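# Flip the toast in the pan with a turner

## Task

Using the steel turner if you like, flip the toast slice so it rests flat inside the frying pan with its browned side up; afterwards put the turner down on the table clear of both pan and hot plate. The hand and arm may never contact the toast, the heating plate of the hot plate, or any part of the pan except its plastic grip (any such contact fails at once). Pan and hot plate are not fixed; at the end the pan must sit level and centred on the hot plate.

## Robot and tools

Robot: one arm carrying a five-finger right hand. Nothing may be dropped, slammed, pushed very hard or left off the table. Something outside may occasionally nudge a loose object.

Frames. Scene frame: origin on the table top straight under the arm base, +z up, +y to the left when looking along +x. Reported positions (metres), quaternions (wxyz) and velocities use this frame; they can be off by a few cm, more at long reach. The hand point sits 0.05 m in front of the palm and 0.15 m from the wrist flange along the fingers. Its +z runs along straight fingers, +y out of the palm, +x across the palm away from the thumb. Straight fingers extend 0.06-0.07 m past the point, with their centre lines 0.06 m behind it (-y). A bracket on the little-finger side of the wrist reaches 0.10 m across and can collide. With fingers level the wrist can hang up to 0.11 m (palm down) or 0.23 m (palm up) below the point.

Row format (shared by execute_actions and move): 14 numbers, each in [-1, 1]: dx, dy, dz, rx, ry, rz, little, ring, middle, index, thumb_bend, thumb_turn, force_limit, speed. The first six are an offset, not a pose: they are measured along the axes of the current Hand target and counted from that Hand target as it stood when the action or move began. 1.0 equals 0.6 m of travel or 180 degrees; rx, ry, rz form a single rotation vector. Every row inside one action counts from the same start, and a repeated offset moves further again. Finger numbers are absolute targets: +1 open/straight, -1 curled; thumb_turn +1 beside the palm, -1 in front of it opposite the fingers. force_limit maps -1..+1 to about 0..10 N at the fingertip (0..15 N for both thumb motors). speed rises linearly from near zero at -1 to full at +0.48 and stays full above. To keep the hand unchanged, resend the last six finger numbers, force_limit and speed; a 0 is a real command. With the thumb turned in, the hand can enclose things 0.035-0.065 m thick, or a handle down to about 0.025 m. For a gentle grip close with speed -0.94 or lower. To grip harder, raise force_limit and send a target further closed than hand_measured.

Tools.
- execute_actions(actions, cameras): actions is a list; each action is a list of up to 15 rows, one per 1/30 s step, the last row held to fill 15 steps. An empty list just reports state and images.
- move(target, speed, blend, stop_force, zero, blocking, cameras): target is one 14-number row or a list of up to 15 rows, all offsets from the same starting Hand target in its axes. speed in m/s, 0.002-3.6, default 0.25 (turn rate up to twice that in rad/s); one value or one per target. blend in m rounds corners in a list. stop_force in N, 3-120: ends the path when the wrist sensor feels that much push against the motion beyond the zero; omit it when moving off a contact. zero (only with stop_force) true takes a fresh zero first. blocking=false returns after 0.5 s while motion continues (not allowed with stop_force). The path ignores obstacles; faster means harder hits and more lag. The arm is stiff: aiming even slightly past a firm contact can fault it. Keep paths away from the arm's own base.
- wait(seconds 0-10, cameras): lets time pass with the last command held.
- stop(cameras): brakes a running move.
- zoom_image(camera, region [x0,y0,x1,y1] in pixels, at most 504x504): cameras are cam_head_left, cam_head_right, cam_wrist, each 896x504.
- show_instructions(): shows the reference image(s).
- zero_wrist_force(): rezeroes the wrist force/torque reading.
- finished_scene(scene): ends the current scene, given its number; irreversible.

Results. The state gives end_effector_position, end_effector_quat_wxyz, velocities, Joint positions/velocities/torques, the Hand target (your last commanded pose after clipping; the next offsets start from it), hand_measured, hand_stopped_by (moving, target, force, stalled, fault) and hand_load_n, all in the six-motor order above, plus Wrist force and Wrist torque in the hand's own axes and a peak line. A move adds a "move:" line: done (within 3 mm and 2 degrees), off_target, moving, held or fault, with limits such as paced or held. Neither done nor off_target proves there was no contact. Orientation commands are clipped to 32 degrees from the measured one per step; the hand may settle short, and an all-zero action re-requests the target. A lost grip shows as hand_load_n near 0.

Avoid: contact torque at a joint limit (136 N m for the first three, 25.4 N m for wrists) or about 150 N outside force causes a 10 s stop; motors reaching 85 °C brake for 30-60 s (MOTOR HOT appears from 70 °C). Never let the fingers, palm or bracket touch the toast, the heating plate or the pan body; work the toast with the turner and handle the pan only by its plastic grip.

Each tool is called in YAML: its name, and indented under it one key for each argument.

Reference images:

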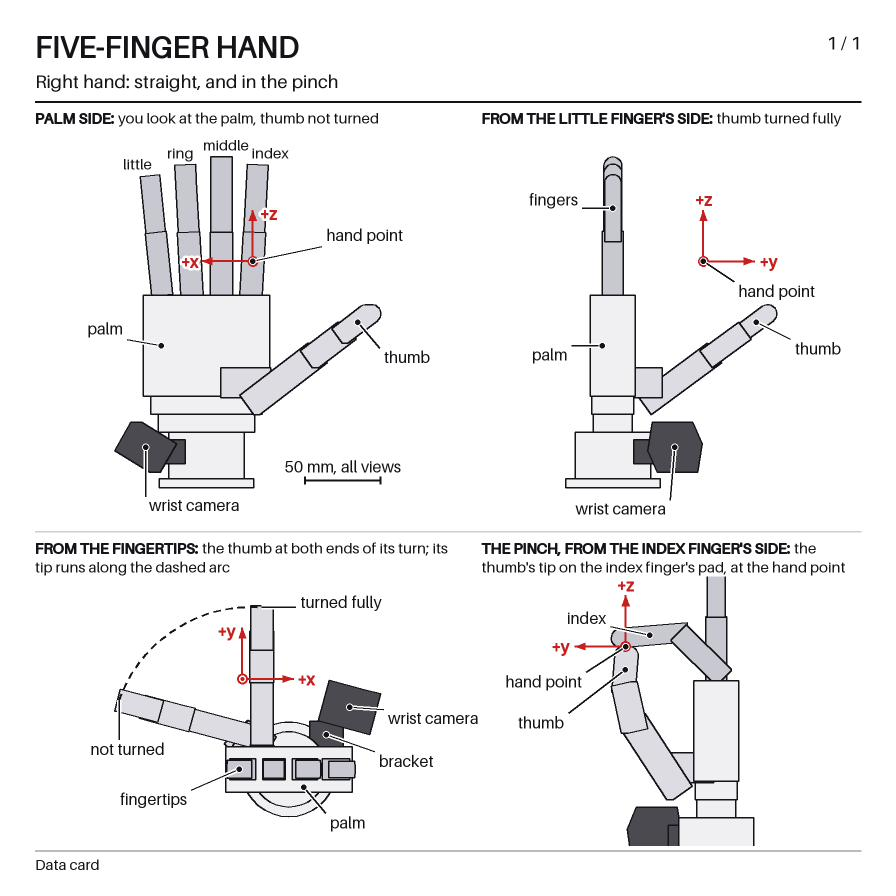

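## Session

execute_actions:
  actions: []

Scene clock: 0.00 s.
end_effector_position=(+0.2780, -0.2599, +0.3307) hand_measured=(+1.000, +1.000, +1.000, +1.000, +1.000, +1.000) hand_load_n=(+0.0, +0.0, +0.0, +0.0, +0.0, +0.0) hand_stopped_by=(target, target, target, target, target, target) hand_force_limit=0.00 hand_speed=-0.80 end_effector_quat_wxyz=(+0.158, -0.070, +0.847, -0.503)
Joint positions: [-2.045 -1.701 2.18 0.501 0.853 -3.168]
Joint velocities: within noise
Joint torques (N m): no reading
Motor temperatures (°C): [26 26 24 37 38 27]
Wrist force (N): no reading
Wrist torque (N m): no reading
Wrist force, peak (N): no reading
Hand target: +0.2780, -0.2599, +0.3307; +0.158, -0.070, +0.847, -0.503

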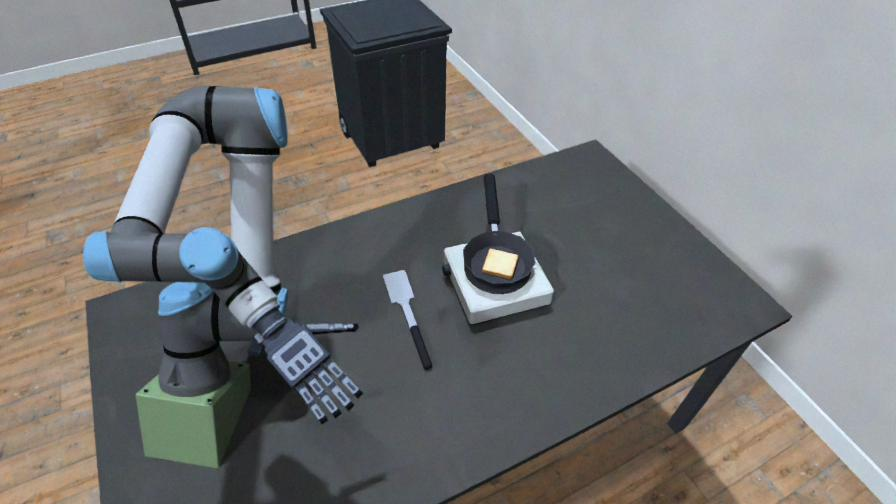

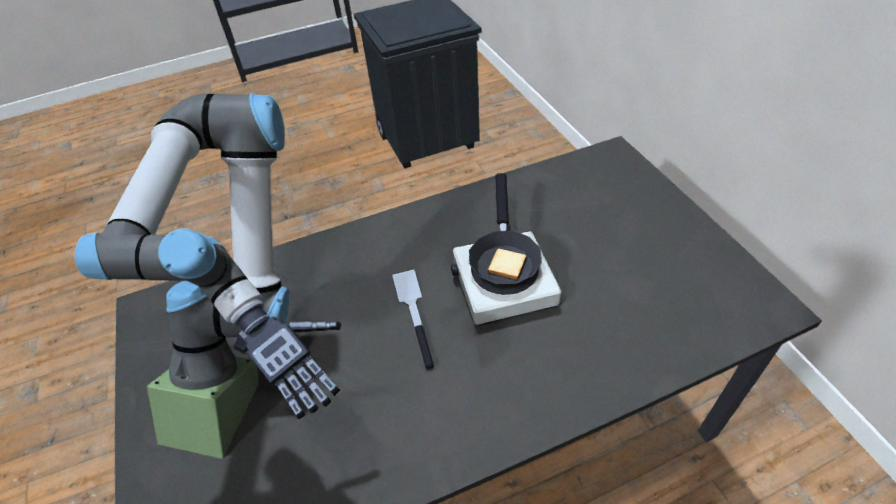

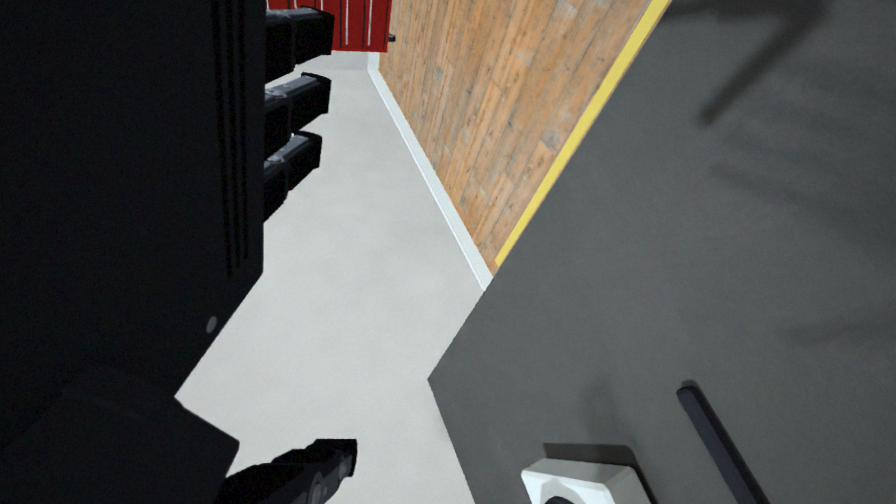

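zoom_image:
  camera: "cam_head_left"
  region: [370, 160, 590, 380]

zoom_image:
  camera: "cam_head_right"
  region: [380, 160, 600, 380]

Scaled by 2.291.

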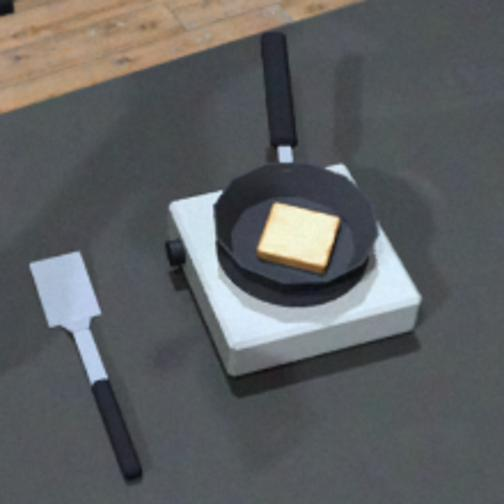

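Scaled by 2.291.

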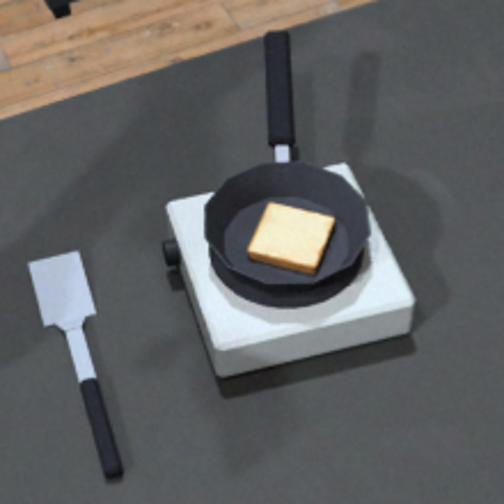

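zoom_image:
  camera: "cam_head_left"
  region: [375, 260, 445, 380]

zoom_image:
  camera: "cam_head_right"
  region: [385, 260, 455, 380]

zoom_image:
  camera: "cam_wrist"
  region: [500, 340, 800, 504]

zoom_image:
  camera: "cam_head_left"
  region: [430, 165, 570, 335]

zoom_image:
  camera: "cam_head_right"
  region: [440, 165, 580, 335]

Scaled by 4.200.

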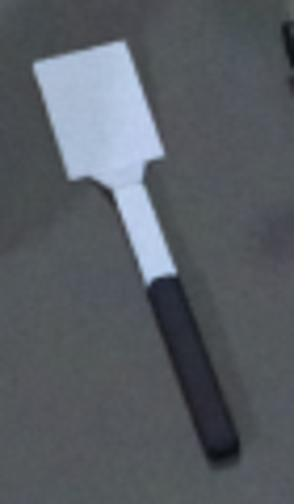

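Scaled by 4.200.

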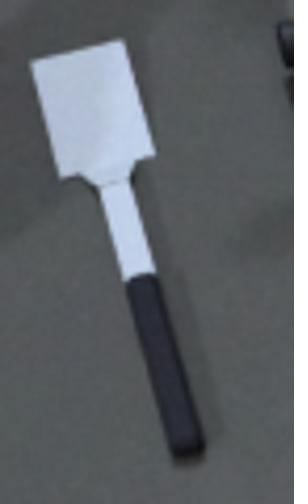

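Scaled by 1.680.

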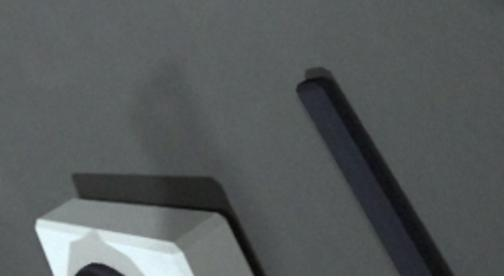

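Scaled by 2.965.

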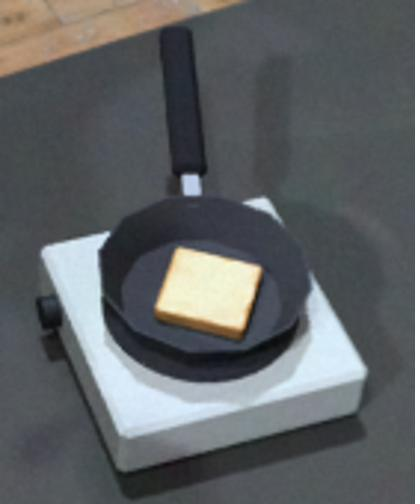

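Scaled by 2.965.

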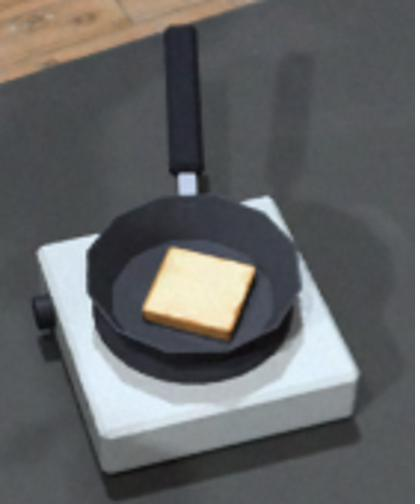

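move:
  target: [-0.2518, 0.4627, -0.0455, -0.0755, -0.2797, -0.2336, 1, 1, 1, 1, 1, -1, 0, 0]
  speed: 0.3

Scene clock: 188.47 s.
end_effector_position=(+0.4222, -0.0611, +0.1299) hand_measured=(+1.000, +1.000, +1.000, +1.000, +1.000, -1.000) hand_load_n=(+0.0, +0.0, +0.0, +0.0, +0.0, +0.5) hand_stopped_by=(target, target, target, target, target, target) hand_force_limit=0.00 hand_speed=0.00 end_effector_quat_wxyz=(+0.301, -0.578, +0.673, -0.351)
Joint positions: [-1.436 -1.477 2.353 0.165 0.404 -3.675]
Joint torques (N m): [-3.1 -10.78 -12.94 1.66 -1.88 -1.37]
Wrist force (N): [0.0 -0.6 0.1]
Wrist torque (N m): [-0.09 -0.06 -0.06]
Wrist force, peak (N): [-0.7 -0.6 1.1]
Hand target: +0.4223, -0.0611, +0.1299; +0.301, -0.578, +0.673, -0.351
Off the commanded pose: 0.000 m, 0 deg.
move: done
cam_wrist: T_world_to_cam=[[-0.59382, -0.204303, -0.778228, 0.333271], [-0.469896, 0.873198, 0.129315, 0.235326], [0.653128, 0.442476, -0.614523, -0.0553699], [0, 0, 0, 1]] pos_world=[0.344645, -0.112898, 0.194904]

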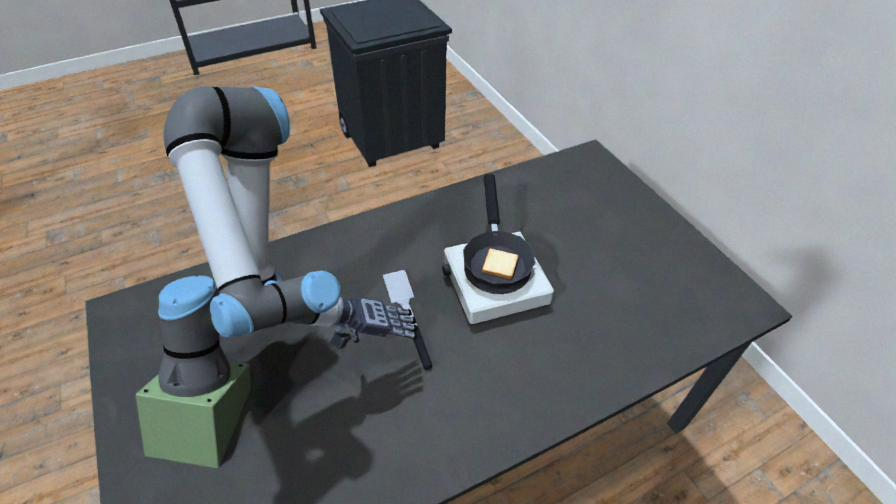

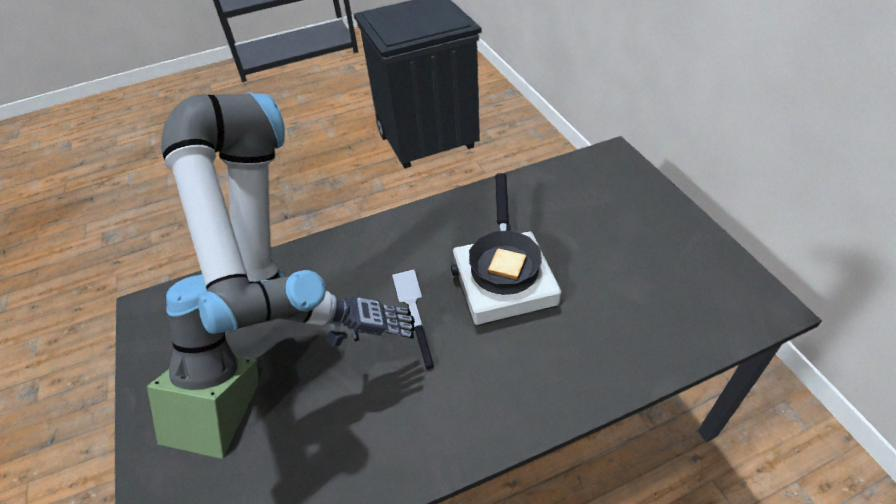

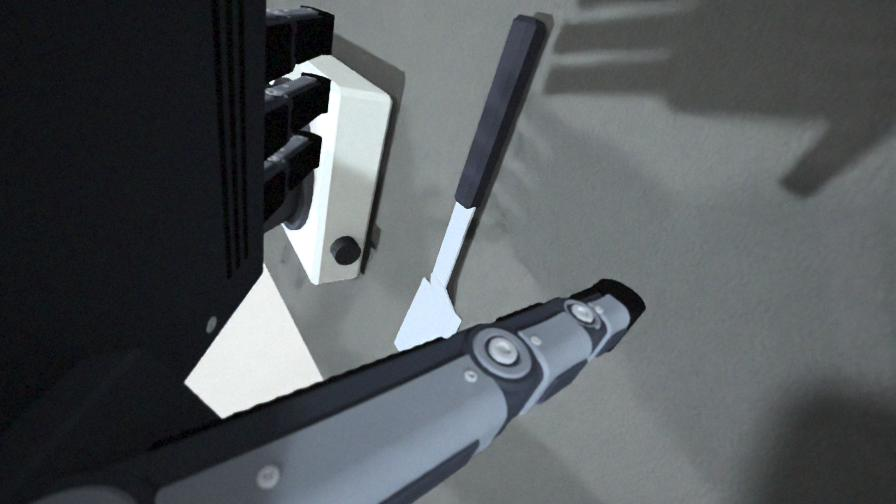

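zoom_image:
  camera: "cam_wrist"
  region: [360, 0, 640, 360]

zoom_image:
  camera: "cam_wrist"
  region: [430, 0, 570, 240]

zoom_image:
  camera: "cam_wrist"
  region: [380, 180, 520, 360]

Scaled by 1.400.

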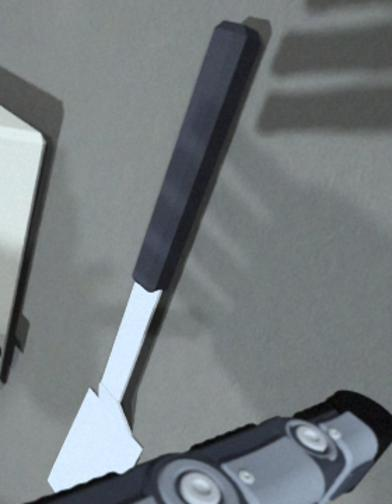

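Scaled by 2.100.

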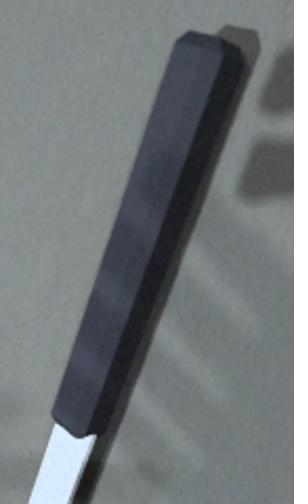

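Scaled by 2.800.

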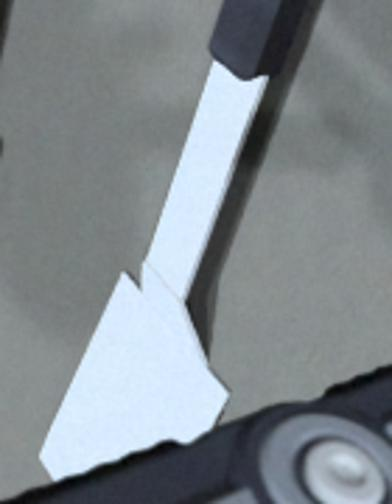

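move:
  target: [0.0330, 0.1063, 0.0807, 0, 0, 0, 1, 1, 1, 1, 1, -1, 0, 0]
  speed: 0.25
  cameras: ["cam_wrist"]

zoom_image:
  camera: "cam_wrist"
  region: [360, 0, 640, 360]

Scene clock: 202.50 s.
end_effector_position=(+0.4224, -0.0812, +0.0500) hand_measured=(+1.000, +1.000, +1.000, +1.000, +1.000, -1.000) hand_load_n=(+0.0, +0.0, +0.0, +0.0, +0.0, +0.0) hand_stopped_by=(target, target, target, target, target, target) hand_force_limit=0.00 hand_speed=0.00 end_effector_quat_wxyz=(+0.301, -0.578, +0.673, -0.351)
Joint positions: [-1.316 -1.303 2.403 -0.267 0.476 -3.447]
Joint torques (N m): [-7.46 0.97 -19.2 -1.37 -0.57 1.2]
Wrist force (N): [-0.4 -0.5 0.9]
Wrist torque (N m): [-0.10 -0.05 -0.01]
Wrist force, peak (N): [-0.4 -2.1 -0.6]
Hand target: +0.4224, -0.0812, +0.0499; +0.301, -0.578, +0.673, -0.351
Off the commanded pose: 0.000 m, 0 deg.
move: done
cam_wrist: T_world_to_cam=[[-0.593797, -0.204544, -0.778182, 0.266921], [-0.470103, 0.8731, 0.129223, 0.263338], [0.652999, 0.442558, -0.614601, -0.0956396], [0, 0, 0, 1]] pos_world=[0.344746, -0.132997, 0.114904]

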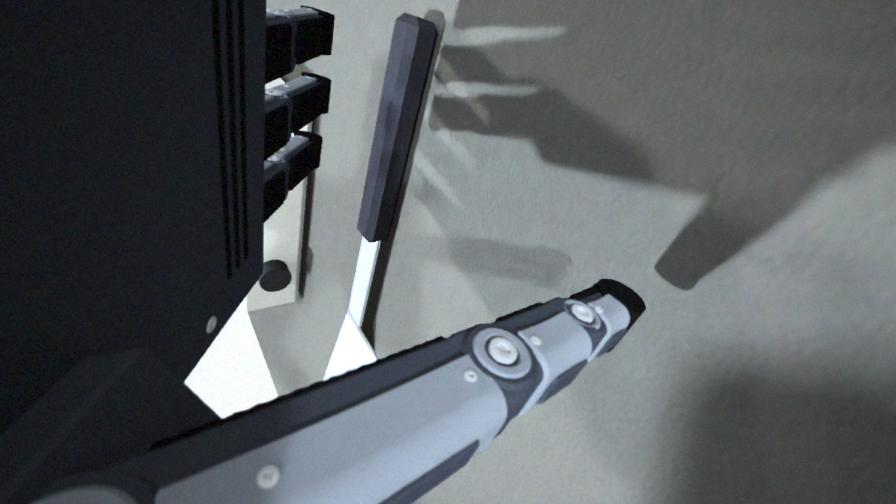

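Scaled by 1.400.

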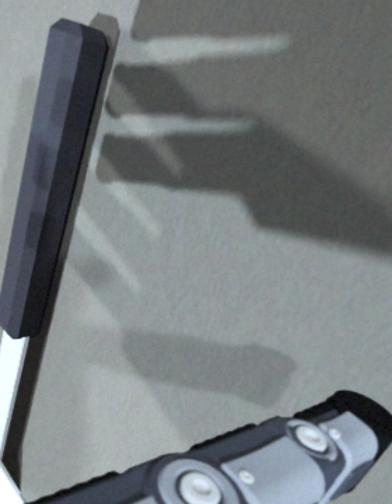

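zoom_image:
  camera: "cam_wrist"
  region: [330, 0, 470, 140]

zoom_image:
  camera: "cam_wrist"
  region: [310, 200, 450, 380]

Scaled by 3.600.

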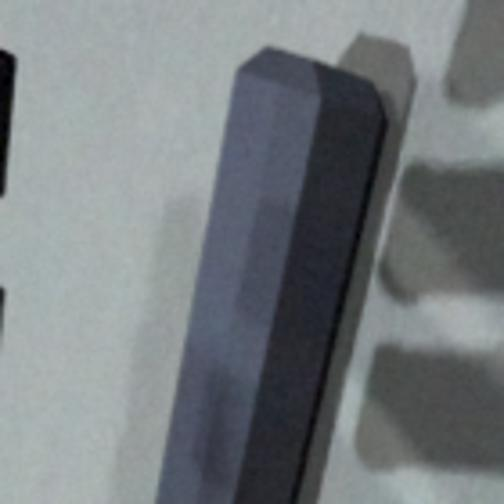

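Scaled by 2.800.

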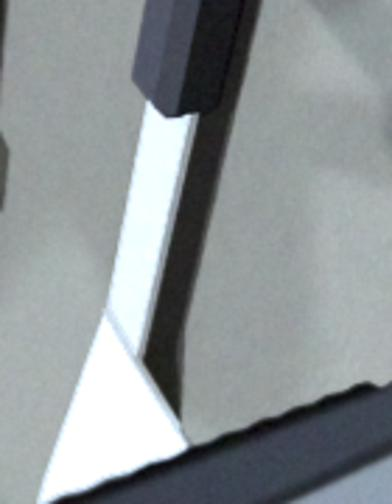

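move:
  target: [-0.0693, -0.1080, 0.1248, 0.0556, -0.0059, -0.0041, 0.24, 0.24, 0.24, 0.24, 0.4, -1, -0.4, 0]
  speed: 0.25

zoom_image:
  camera: "cam_wrist"
  region: [230, 0, 700, 504]

Scene clock: 368.43 s.
end_effector_position=(+0.5259, -0.0550, +0.0600) hand_measured=(+0.240, +0.240, +0.240, +0.240, +0.400, -1.000) hand_load_n=(+0.0, +0.0, +0.0, +0.5, +0.0, +0.0) hand_stopped_by=(target, target, target, target, target, target) hand_force_limit=-0.40 hand_speed=0.00 end_effector_quat_wxyz=(+0.354, -0.557, +0.633, -0.405) end_effector_velocity=(+0.001, +0.000, +0.000) end_effector_angular_velocity=(+0.001, -0.002, -0.004)
Joint positions: [-0.994 -1.395 2.346 -0.68 0.736 -2.905]
Joint velocities: [0.002 0 0.001 -0.003 0.005 0.005]
Joint torques (N m): [-4.25 -26.19 -17.41 -2.48 2.41 2.5]
Wrist force (N): [-0.7 0.3 0.5]
Wrist torque (N m): [0.05 0.07 -0.10]
Wrist force, peak (N): [-1.9 -0.3 1.9]
Hand target: +0.5260, -0.0550, +0.0601; +0.354, -0.557, +0.633, -0.405
Off the commanded pose: 0.000 m, 0 deg.
move: done
cam_wrist: T_world_to_cam=[[-0.447102, -0.237663, -0.862332, 0.267777], [-0.502823, 0.864095, 0.0225551, 0.310941], [0.739776, 0.443684, -0.505841, -0.220777], [0, 0, 0, 1]] pos_world=[0.439398, -0.107087, 0.112221]

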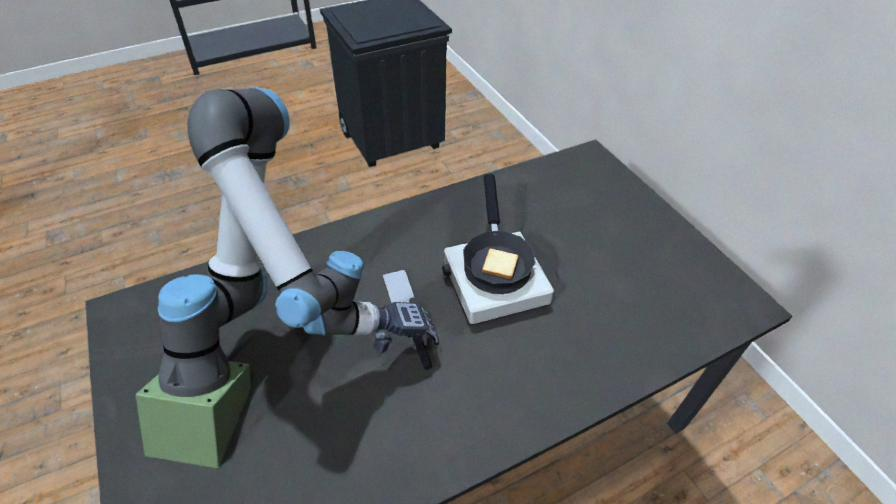

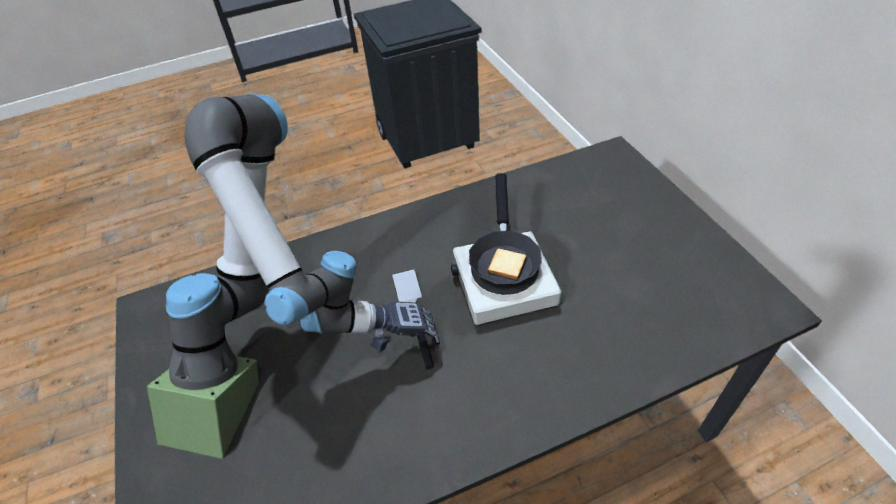

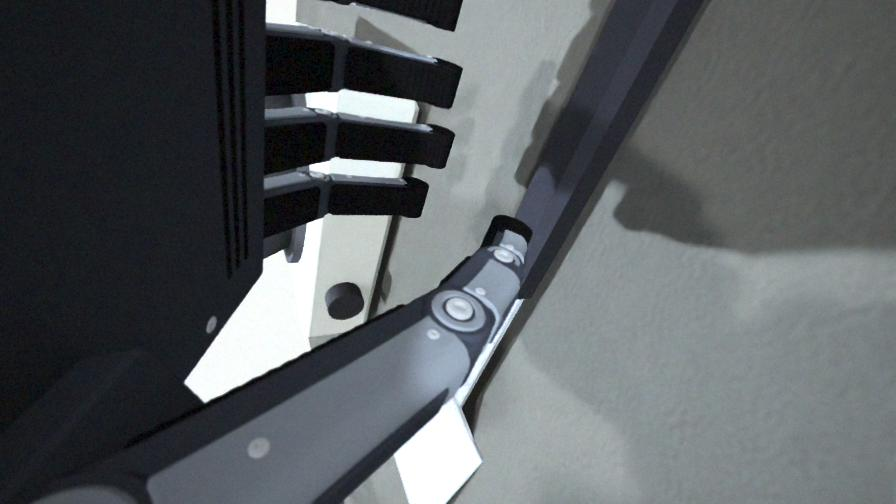

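Scaled by 1.000.

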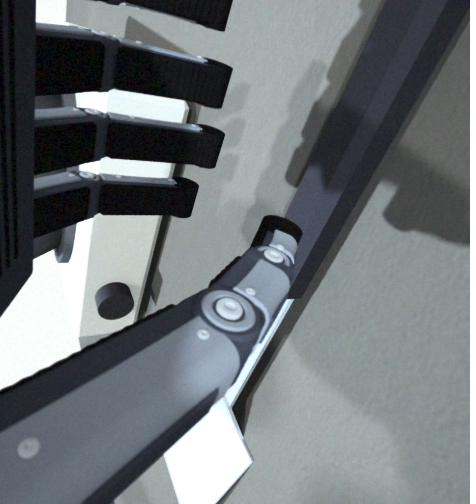

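zoom_image:
  camera: "cam_wrist"
  region: [480, 0, 730, 320]

Scaled by 1.575.

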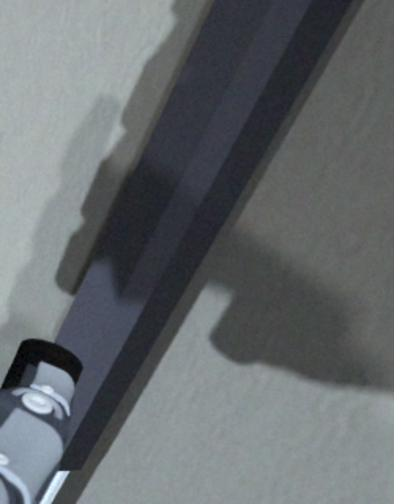

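move:
  target: [0, 0.0649, 0.0303, 0, 0, 0, 0.24, 0.24, 0.24, 0.24, 0.4, -1, -0.4, 0]
  speed: 0.04
  stop_force: 4
  cameras: ["cam_wrist"]

Scene clock: 384.80 s.
end_effector_position=(+0.5260, -0.0551, +0.0178) hand_measured=(+0.240, +0.240, +0.240, +0.240, +0.400, -1.000) hand_load_n=(+0.0, +0.0, +0.0, +0.0, -0.5, +0.0) hand_stopped_by=(target, target, target, target, target, target) hand_force_limit=-0.40 hand_speed=0.00 end_effector_quat_wxyz=(+0.354, -0.557, +0.633, -0.405)
Joint positions: [-0.924 -1.285 2.362 -0.825 0.804 -2.879]
Joint torques (N m): [-13.61 -21.7 -16.3 -2.36 1.74 -2.23]
Wrist force (N): [-2.0 -3.1 -4.0]
Wrist torque (N m): [0.23 0.28 -0.23]
Wrist force, peak (N): [-4.7 -30.1 -32.1]
Hand target: +0.5260, -0.0551, +0.0178; +0.354, -0.557, +0.633, -0.405 (not the last commanded pose)
Off the commanded pose: 0.001 m, 0 deg.
move: contact
cam_wrist: T_world_to_cam=[[-0.446889, -0.23789, -0.86238, 0.231208], [-0.50296, 0.864022, 0.0222926, 0.312103], [0.739812, 0.443705, -0.505771, -0.242223], [0, 0, 0, 1]] pos_world=[0.439499, -0.107187, 0.069922]

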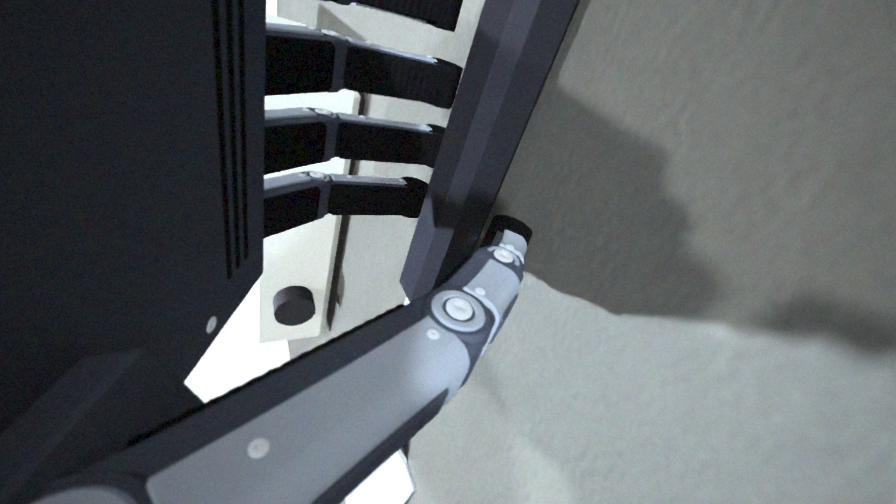

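move:
  target: [0, -0.0030, -0.0014, 0, 0, 0, -0.3, -0.3, -0.3, -0.3, 0.1, -1, -0.4, -0.85]
  speed: 0.02
  cameras: ["cam_wrist"]

zoom_image:
  camera: "cam_wrist"
  region: [250, 0, 630, 400]

Scene clock: 393.53 s.
end_effector_position=(+0.5260, -0.0551, +0.0198) hand_measured=(-0.078, -0.022, +0.228, -0.022, +0.268, -1.000) hand_load_n=(+3.5, +2.0, +0.0, +5.0, +6.0, +0.5) hand_stopped_by=(force, force, force, force, force, target) hand_force_limit=-0.40 hand_speed=-0.85 end_effector_quat_wxyz=(+0.354, -0.557, +0.633, -0.405)
Joint positions: [-0.927 -1.291 2.362 -0.818 0.801 -2.88]
Joint torques (N m): [-7.37 -11.61 -15.34 -1.96 1.62 -1.41]
Wrist force (N): [-1.9 0.1 0.2]
Wrist torque (N m): [0.13 0.20 -0.24]
Wrist force, peak (N): [-2.2 -3.5 -4.2]
Hand target: +0.5260, -0.0551, +0.0197; +0.354, -0.557, +0.633, -0.405
Off the commanded pose: 0.000 m, 0 deg.
move: done
cam_wrist: T_world_to_cam=[[-0.446835, -0.237986, -0.862381, 0.232875], [-0.503009, 0.863996, 0.022198, 0.312171], [0.739811, 0.443704, -0.505773, -0.241166], [0, 0, 0, 1]] pos_world=[0.439499, -0.107287, 0.0719224]

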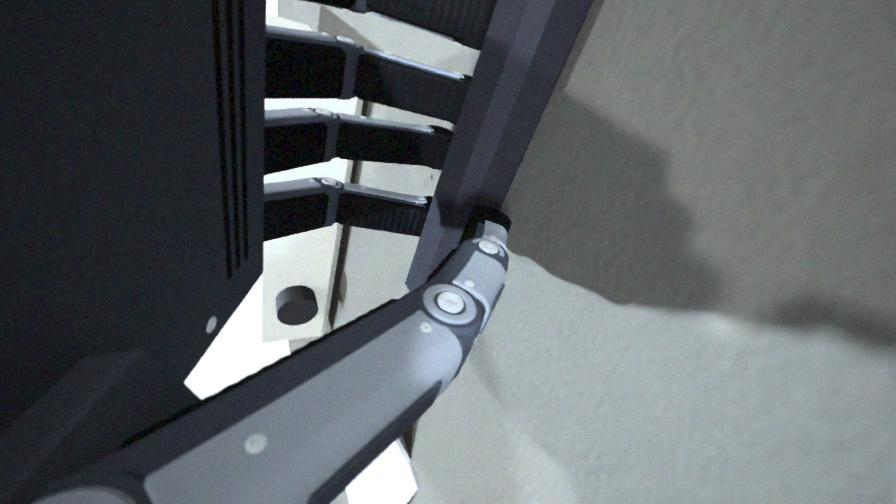

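Scaled by 1.260.

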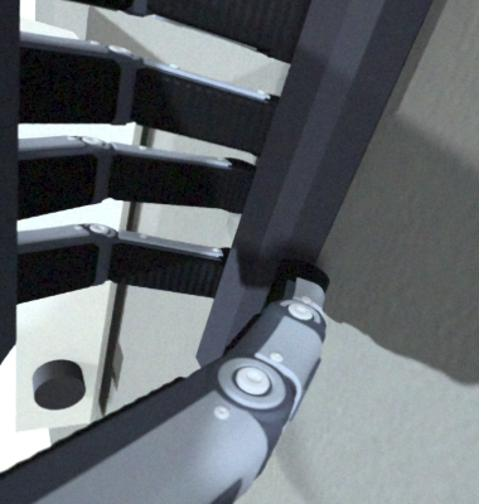

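execute_actions:
  actions:
    - [[0,0,0,0,0,0,-0.3,-0.3,-0.35,-0.3,0.1,-1,-0.4,-0.85]]
    - [[0,0,0,0,0,0,-0.3,-0.3,-0.35,-0.3,0.1,-1,-0.4,-0.85]]
  cameras: []

Scene clock: 406.23 s.
end_effector_position=(+0.5260, -0.0551, +0.0197) hand_measured=(-0.078, -0.022, +0.036, -0.022, +0.268, -1.000) hand_load_n=(+3.0, +2.0, +2.5, +5.0, +6.0, +0.5) hand_stopped_by=(force, force, force, force, force, target) hand_force_limit=-0.40 hand_speed=-0.85 end_effector_quat_wxyz=(+0.354, -0.557, +0.633, -0.405)
Joint positions: [-0.927 -1.291 2.362 -0.818 0.801 -2.88]
Joint torques (N m): [-3.62 -5.61 -3.17 -0.32 1.91 1.44]
Wrist force (N): [-1.8 -2.1 0.6]
Wrist torque (N m): [0.23 0.21 -0.29]
Wrist force, peak (N): [-1.6 -2.5 0.5]
Hand target: +0.5260, -0.0551, +0.0197; +0.354, -0.557, +0.633, -0.405
Off the commanded pose: 0.000 m, 0 deg.
Step readings (end_effector_position):
0: (+0.5260, -0.0551, +0.0197)
1: (+0.5260, -0.0551, +0.0197)
2: (+0.5260, -0.0551, +0.0197)
4: (+0.5260, -0.0551, +0.0197)
8: (+0.5260, -0.0551, +0.0197)
15: (+0.5260, -0.0551, +0.0198)
16: (+0.5260, -0.0551, +0.0198)
17: (+0.5260, -0.0551, +0.0198)
19: (+0.5260, -0.0551, +0.0198)
23: (+0.5260, -0.0551, +0.0198)
30: (+0.5260, -0.0551, +0.0198)

move:
  target: [0.7165, -0.0192, 0.0456, 0, 0, 0, -0.3, -0.3, -0.35, -0.3, 0.1, -1, -0.4, -0.85]
  speed: 0.15

Scene clock: 412.17 s.
end_effector_position=(+0.5001, -0.4852, +0.0198) hand_measured=(-0.078, -0.022, +0.036, -0.020, +0.268, -1.000) hand_load_n=(+1.0, +2.0, +0.0, +5.5, +6.0, +0.5) hand_stopped_by=(force, force, force, force, force, target) hand_force_limit=-0.40 hand_speed=-0.85 end_effector_quat_wxyz=(+0.354, -0.557, +0.633, -0.405)
Joint positions: [-1.42 -0.468 1.399 -0.364 0.341 -3.243]
Joint torques (N m): [-18.09 -45.74 -21.43 -1.71 1.62 2.06]
Wrist force (N): [-1.2 1.6 1.0]
Wrist torque (N m): [0.09 0.13 -0.07]
Wrist force, peak (N): [-16.0 -17.9 -8.7]
Hand target: +0.5001, -0.4852, +0.0199; +0.354, -0.557, +0.633, -0.405
Off the commanded pose: 0.000 m, 0 deg.
move: done
cam_wrist: T_world_to_cam=[[-0.446931, -0.237815, -0.862378, 0.11914], [-0.502921, 0.864043, 0.022367, 0.670585], [0.739812, 0.443705, -0.50577, -0.0310881], [0, 0, 0, 1]] pos_world=[0.413499, -0.537287, 0.0720216]

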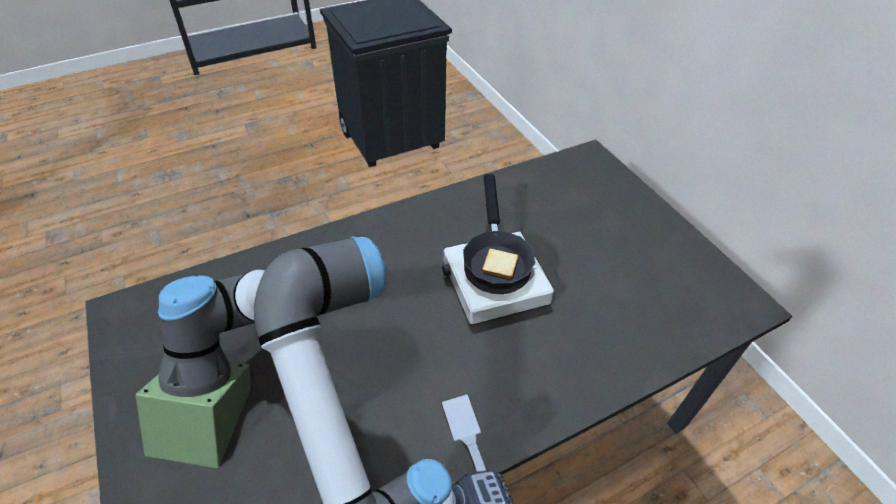

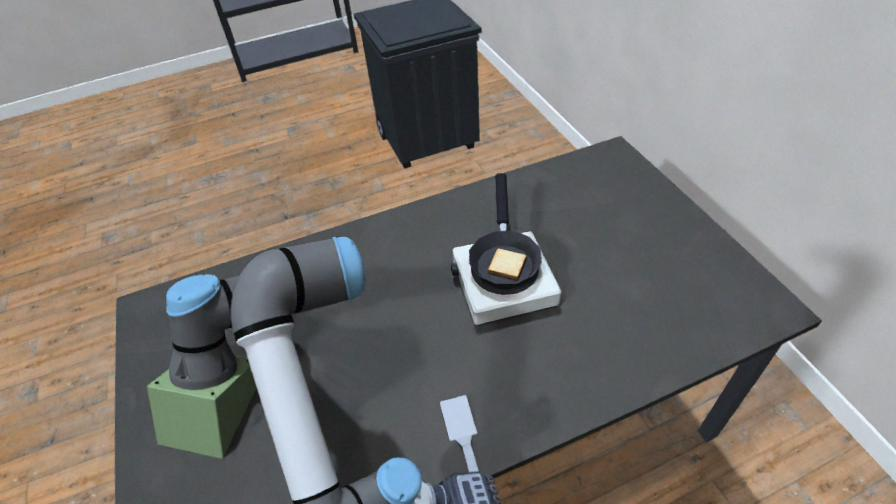

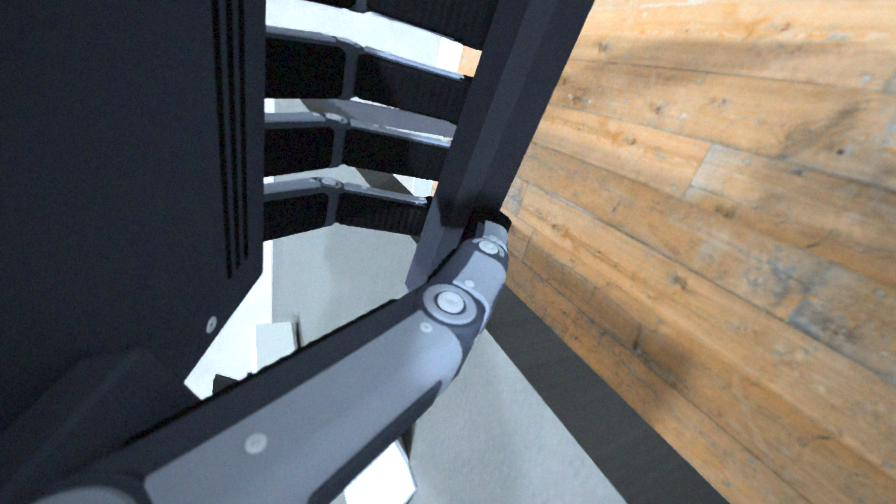

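move:
  target: [0, -0.0453, -0.0211, 0, 0, 0, -0.3, -0.3, -0.35, -0.3, 0.1, -1, -0.4, -0.85]
  speed: 0.05

zoom_image:
  camera: "cam_head_left"
  region: [400, 380, 540, 504]

Scene clock: 427.17 s.
end_effector_position=(+0.5001, -0.4852, +0.0500) hand_measured=(-0.078, -0.022, +0.036, -0.020, +0.268, -1.000) hand_load_n=(+1.0, +0.5, +0.0, +5.5, +8.0, +0.5) hand_stopped_by=(force, force, force, force, force, target) hand_force_limit=-0.40 hand_speed=-0.85 end_effector_quat_wxyz=(+0.354, -0.557, +0.633, -0.405)
Joint positions: [-1.44 -0.502 1.382 -0.283 0.325 -3.275]
Joint torques (N m): [-15.31 -35.79 -10.69 -2.11 1.36 2.23]
Wrist force (N): [-0.7 2.8 1.3]
Wrist torque (N m): [0.17 0.13 -0.22]
Wrist force, peak (N): [-1.1 2.9 1.6]
Hand target: +0.5001, -0.4851, +0.0498; +0.354, -0.557, +0.633, -0.405
Off the commanded pose: 0.000 m, 0 deg.
move: done
cam_wrist: T_world_to_cam=[[-0.446811, -0.238374, -0.862287, 0.144848], [-0.503096, 0.863954, 0.0218547, 0.670124], [0.739766, 0.443578, -0.505949, -0.0158737], [0, 0, 0, 1]] pos_world=[0.413599, -0.537387, 0.102224]

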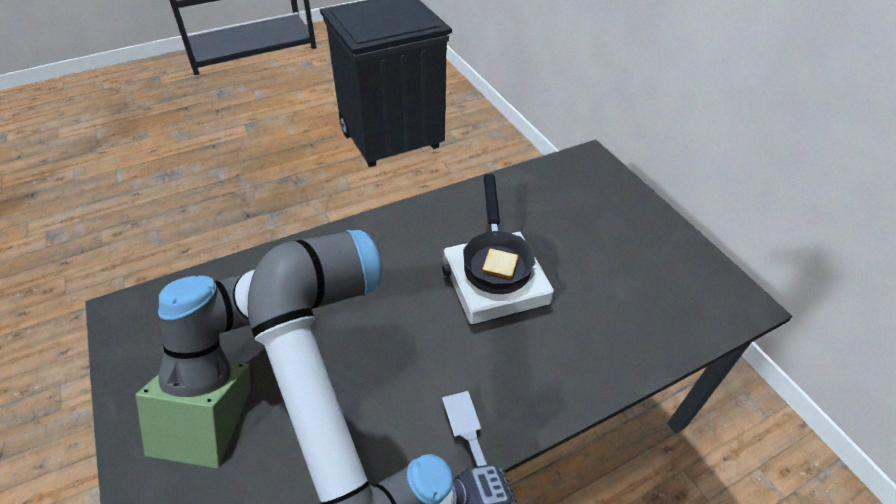

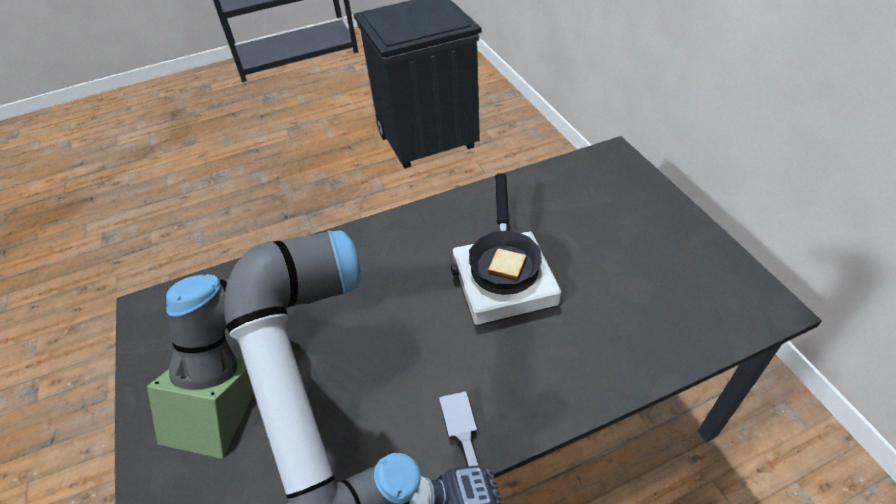

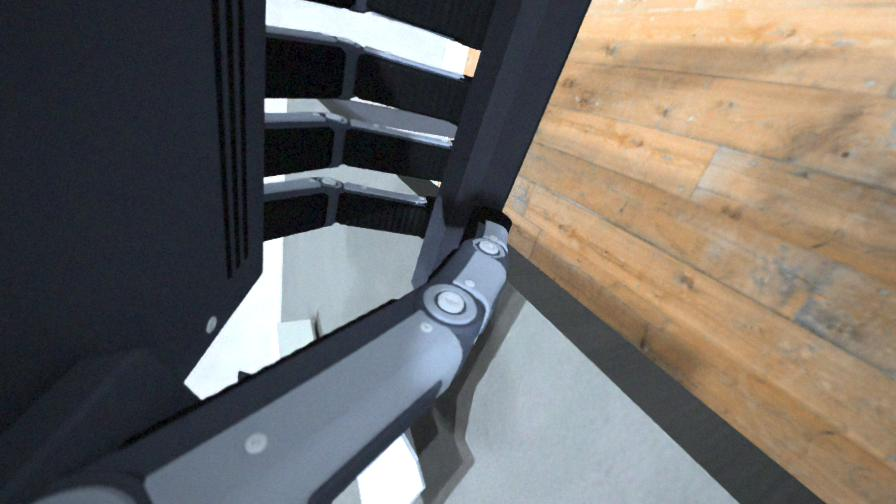

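Scaled by 3.600.

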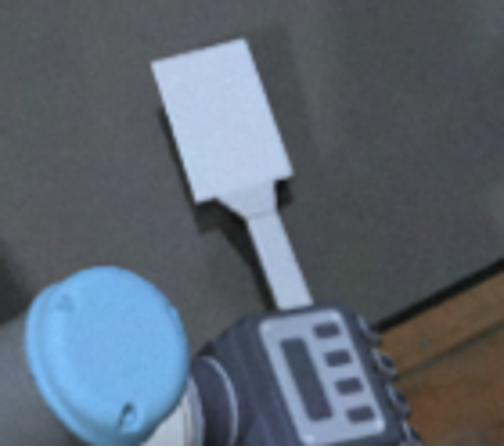

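move:
  target: [-0.0167, 0.0453, 0.0211, 0, 0, 0, -0.3, -0.3, -0.35, -0.3, 0.1, -1, -0.4, -0.85]
  speed: 0.06
  cameras: ["cam_wrist"]

Scene clock: 459.47 s.
end_effector_position=(+0.5014, -0.4752, +0.0197) hand_measured=(-0.078, -0.022, +0.036, -0.020, +0.268, -1.000) hand_load_n=(+0.0, +3.0, +0.0, +4.5, +7.5, +0.0) hand_stopped_by=(force, force, force, force, force, target) hand_force_limit=-0.40 hand_speed=-0.85 end_effector_quat_wxyz=(+0.354, -0.557, +0.633, -0.405)
Joint positions: [-1.414 -0.488 1.433 -0.387 0.346 -3.233]
Joint torques (N m): [-29.85 -57.18 -23.03 2.05 -1.89 -2.48]
Wrist force (N): [-1.6 1.1 0.7]
Wrist torque (N m): [0.16 0.12 -0.04]
Wrist force, peak (N): [-0.7 3.1 1.5]
Hand target: +0.5014, -0.4753, +0.0198; +0.354, -0.557, +0.633, -0.405
Off the commanded pose: 0.000 m, 0 deg.
move: done
cam_wrist: T_world_to_cam=[[-0.446965, -0.237484, -0.862452, 0.122096], [-0.502816, 0.864097, 0.0226469, 0.662654], [0.739864, 0.443777, -0.505632, -0.0365372], [0, 0, 0, 1]] pos_world=[0.414798, -0.527387, 0.0718205]

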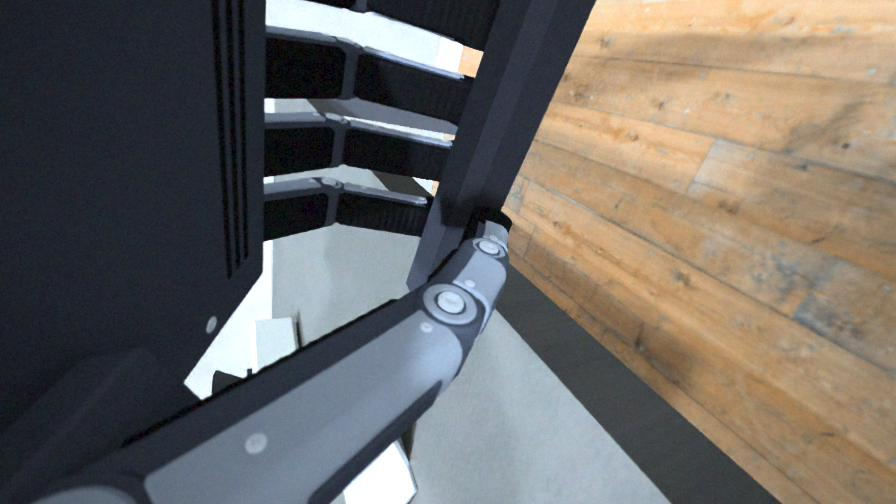

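execute_actions:
  actions:
    - [[0,0,0,0,0,0,0.4,0.4,0.4,0.4,1,-1,-0.4,-0.7]]
    - [[0,0,0,0,0,0,0.4,0.4,0.4,0.4,1,-1,-0.4,-0.7]]
  cameras: ["cam_wrist"]

zoom_image:
  camera: "cam_wrist"
  region: [250, 0, 680, 500]

Scene clock: 463.67 s.
end_effector_position=(+0.5014, -0.4753, +0.0198) hand_measured=(+0.400, +0.400, +0.400, +0.400, +1.000, -1.000) hand_load_n=(-0.5, +0.0, +0.0, +0.0, +0.0, +0.0) hand_stopped_by=(target, target, target, target, target, target) hand_force_limit=-0.40 hand_speed=-0.70 end_effector_quat_wxyz=(+0.354, -0.557, +0.633, -0.405)
Joint positions: [-1.414 -0.489 1.433 -0.386 0.346 -3.233]
Joint torques (N m): [-29.19 -52.28 -21.4 2.38 -1.22 -2.19]
Wrist force (N): [-1.2 0.9 0.7]
Wrist torque (N m): [0.11 0.13 -0.06]
Wrist force, peak (N): [-1.7 1.4 0.8]
Hand target: +0.5014, -0.4753, +0.0198; +0.354, -0.557, +0.633, -0.405
Off the commanded pose: 0.000 m, 0 deg.
Step readings (end_effector_position):
0: (+0.5014, -0.4753, +0.0198)
1: (+0.5014, -0.4753, +0.0198)
2: (+0.5014, -0.4753, +0.0198)
4: (+0.5014, -0.4753, +0.0198)
8: (+0.5014, -0.4753, +0.0198)
15: (+0.5014, -0.4753, +0.0198)
16: (+0.5014, -0.4753, +0.0198)
17: (+0.5014, -0.4753, +0.0198)
19: (+0.5014, -0.4753, +0.0198)
23: (+0.5014, -0.4753, +0.0198)
30: (+0.5014, -0.4753, +0.0198)
cam_wrist: T_world_to_cam=[[-0.446889, -0.23789, -0.86238, 0.122064], [-0.50296, 0.864022, 0.0222926, 0.662746], [0.739812, 0.443705, -0.505771, -0.0365164], [0, 0, 0, 1]] pos_world=[0.414899, -0.527387, 0.072022]

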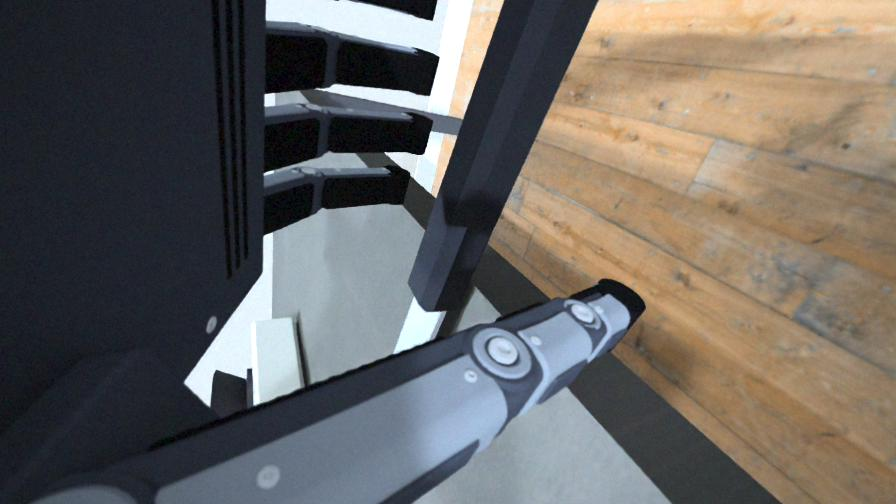

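Scaled by 1.008.

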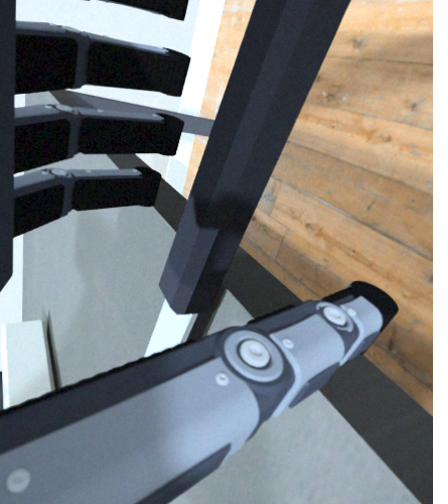

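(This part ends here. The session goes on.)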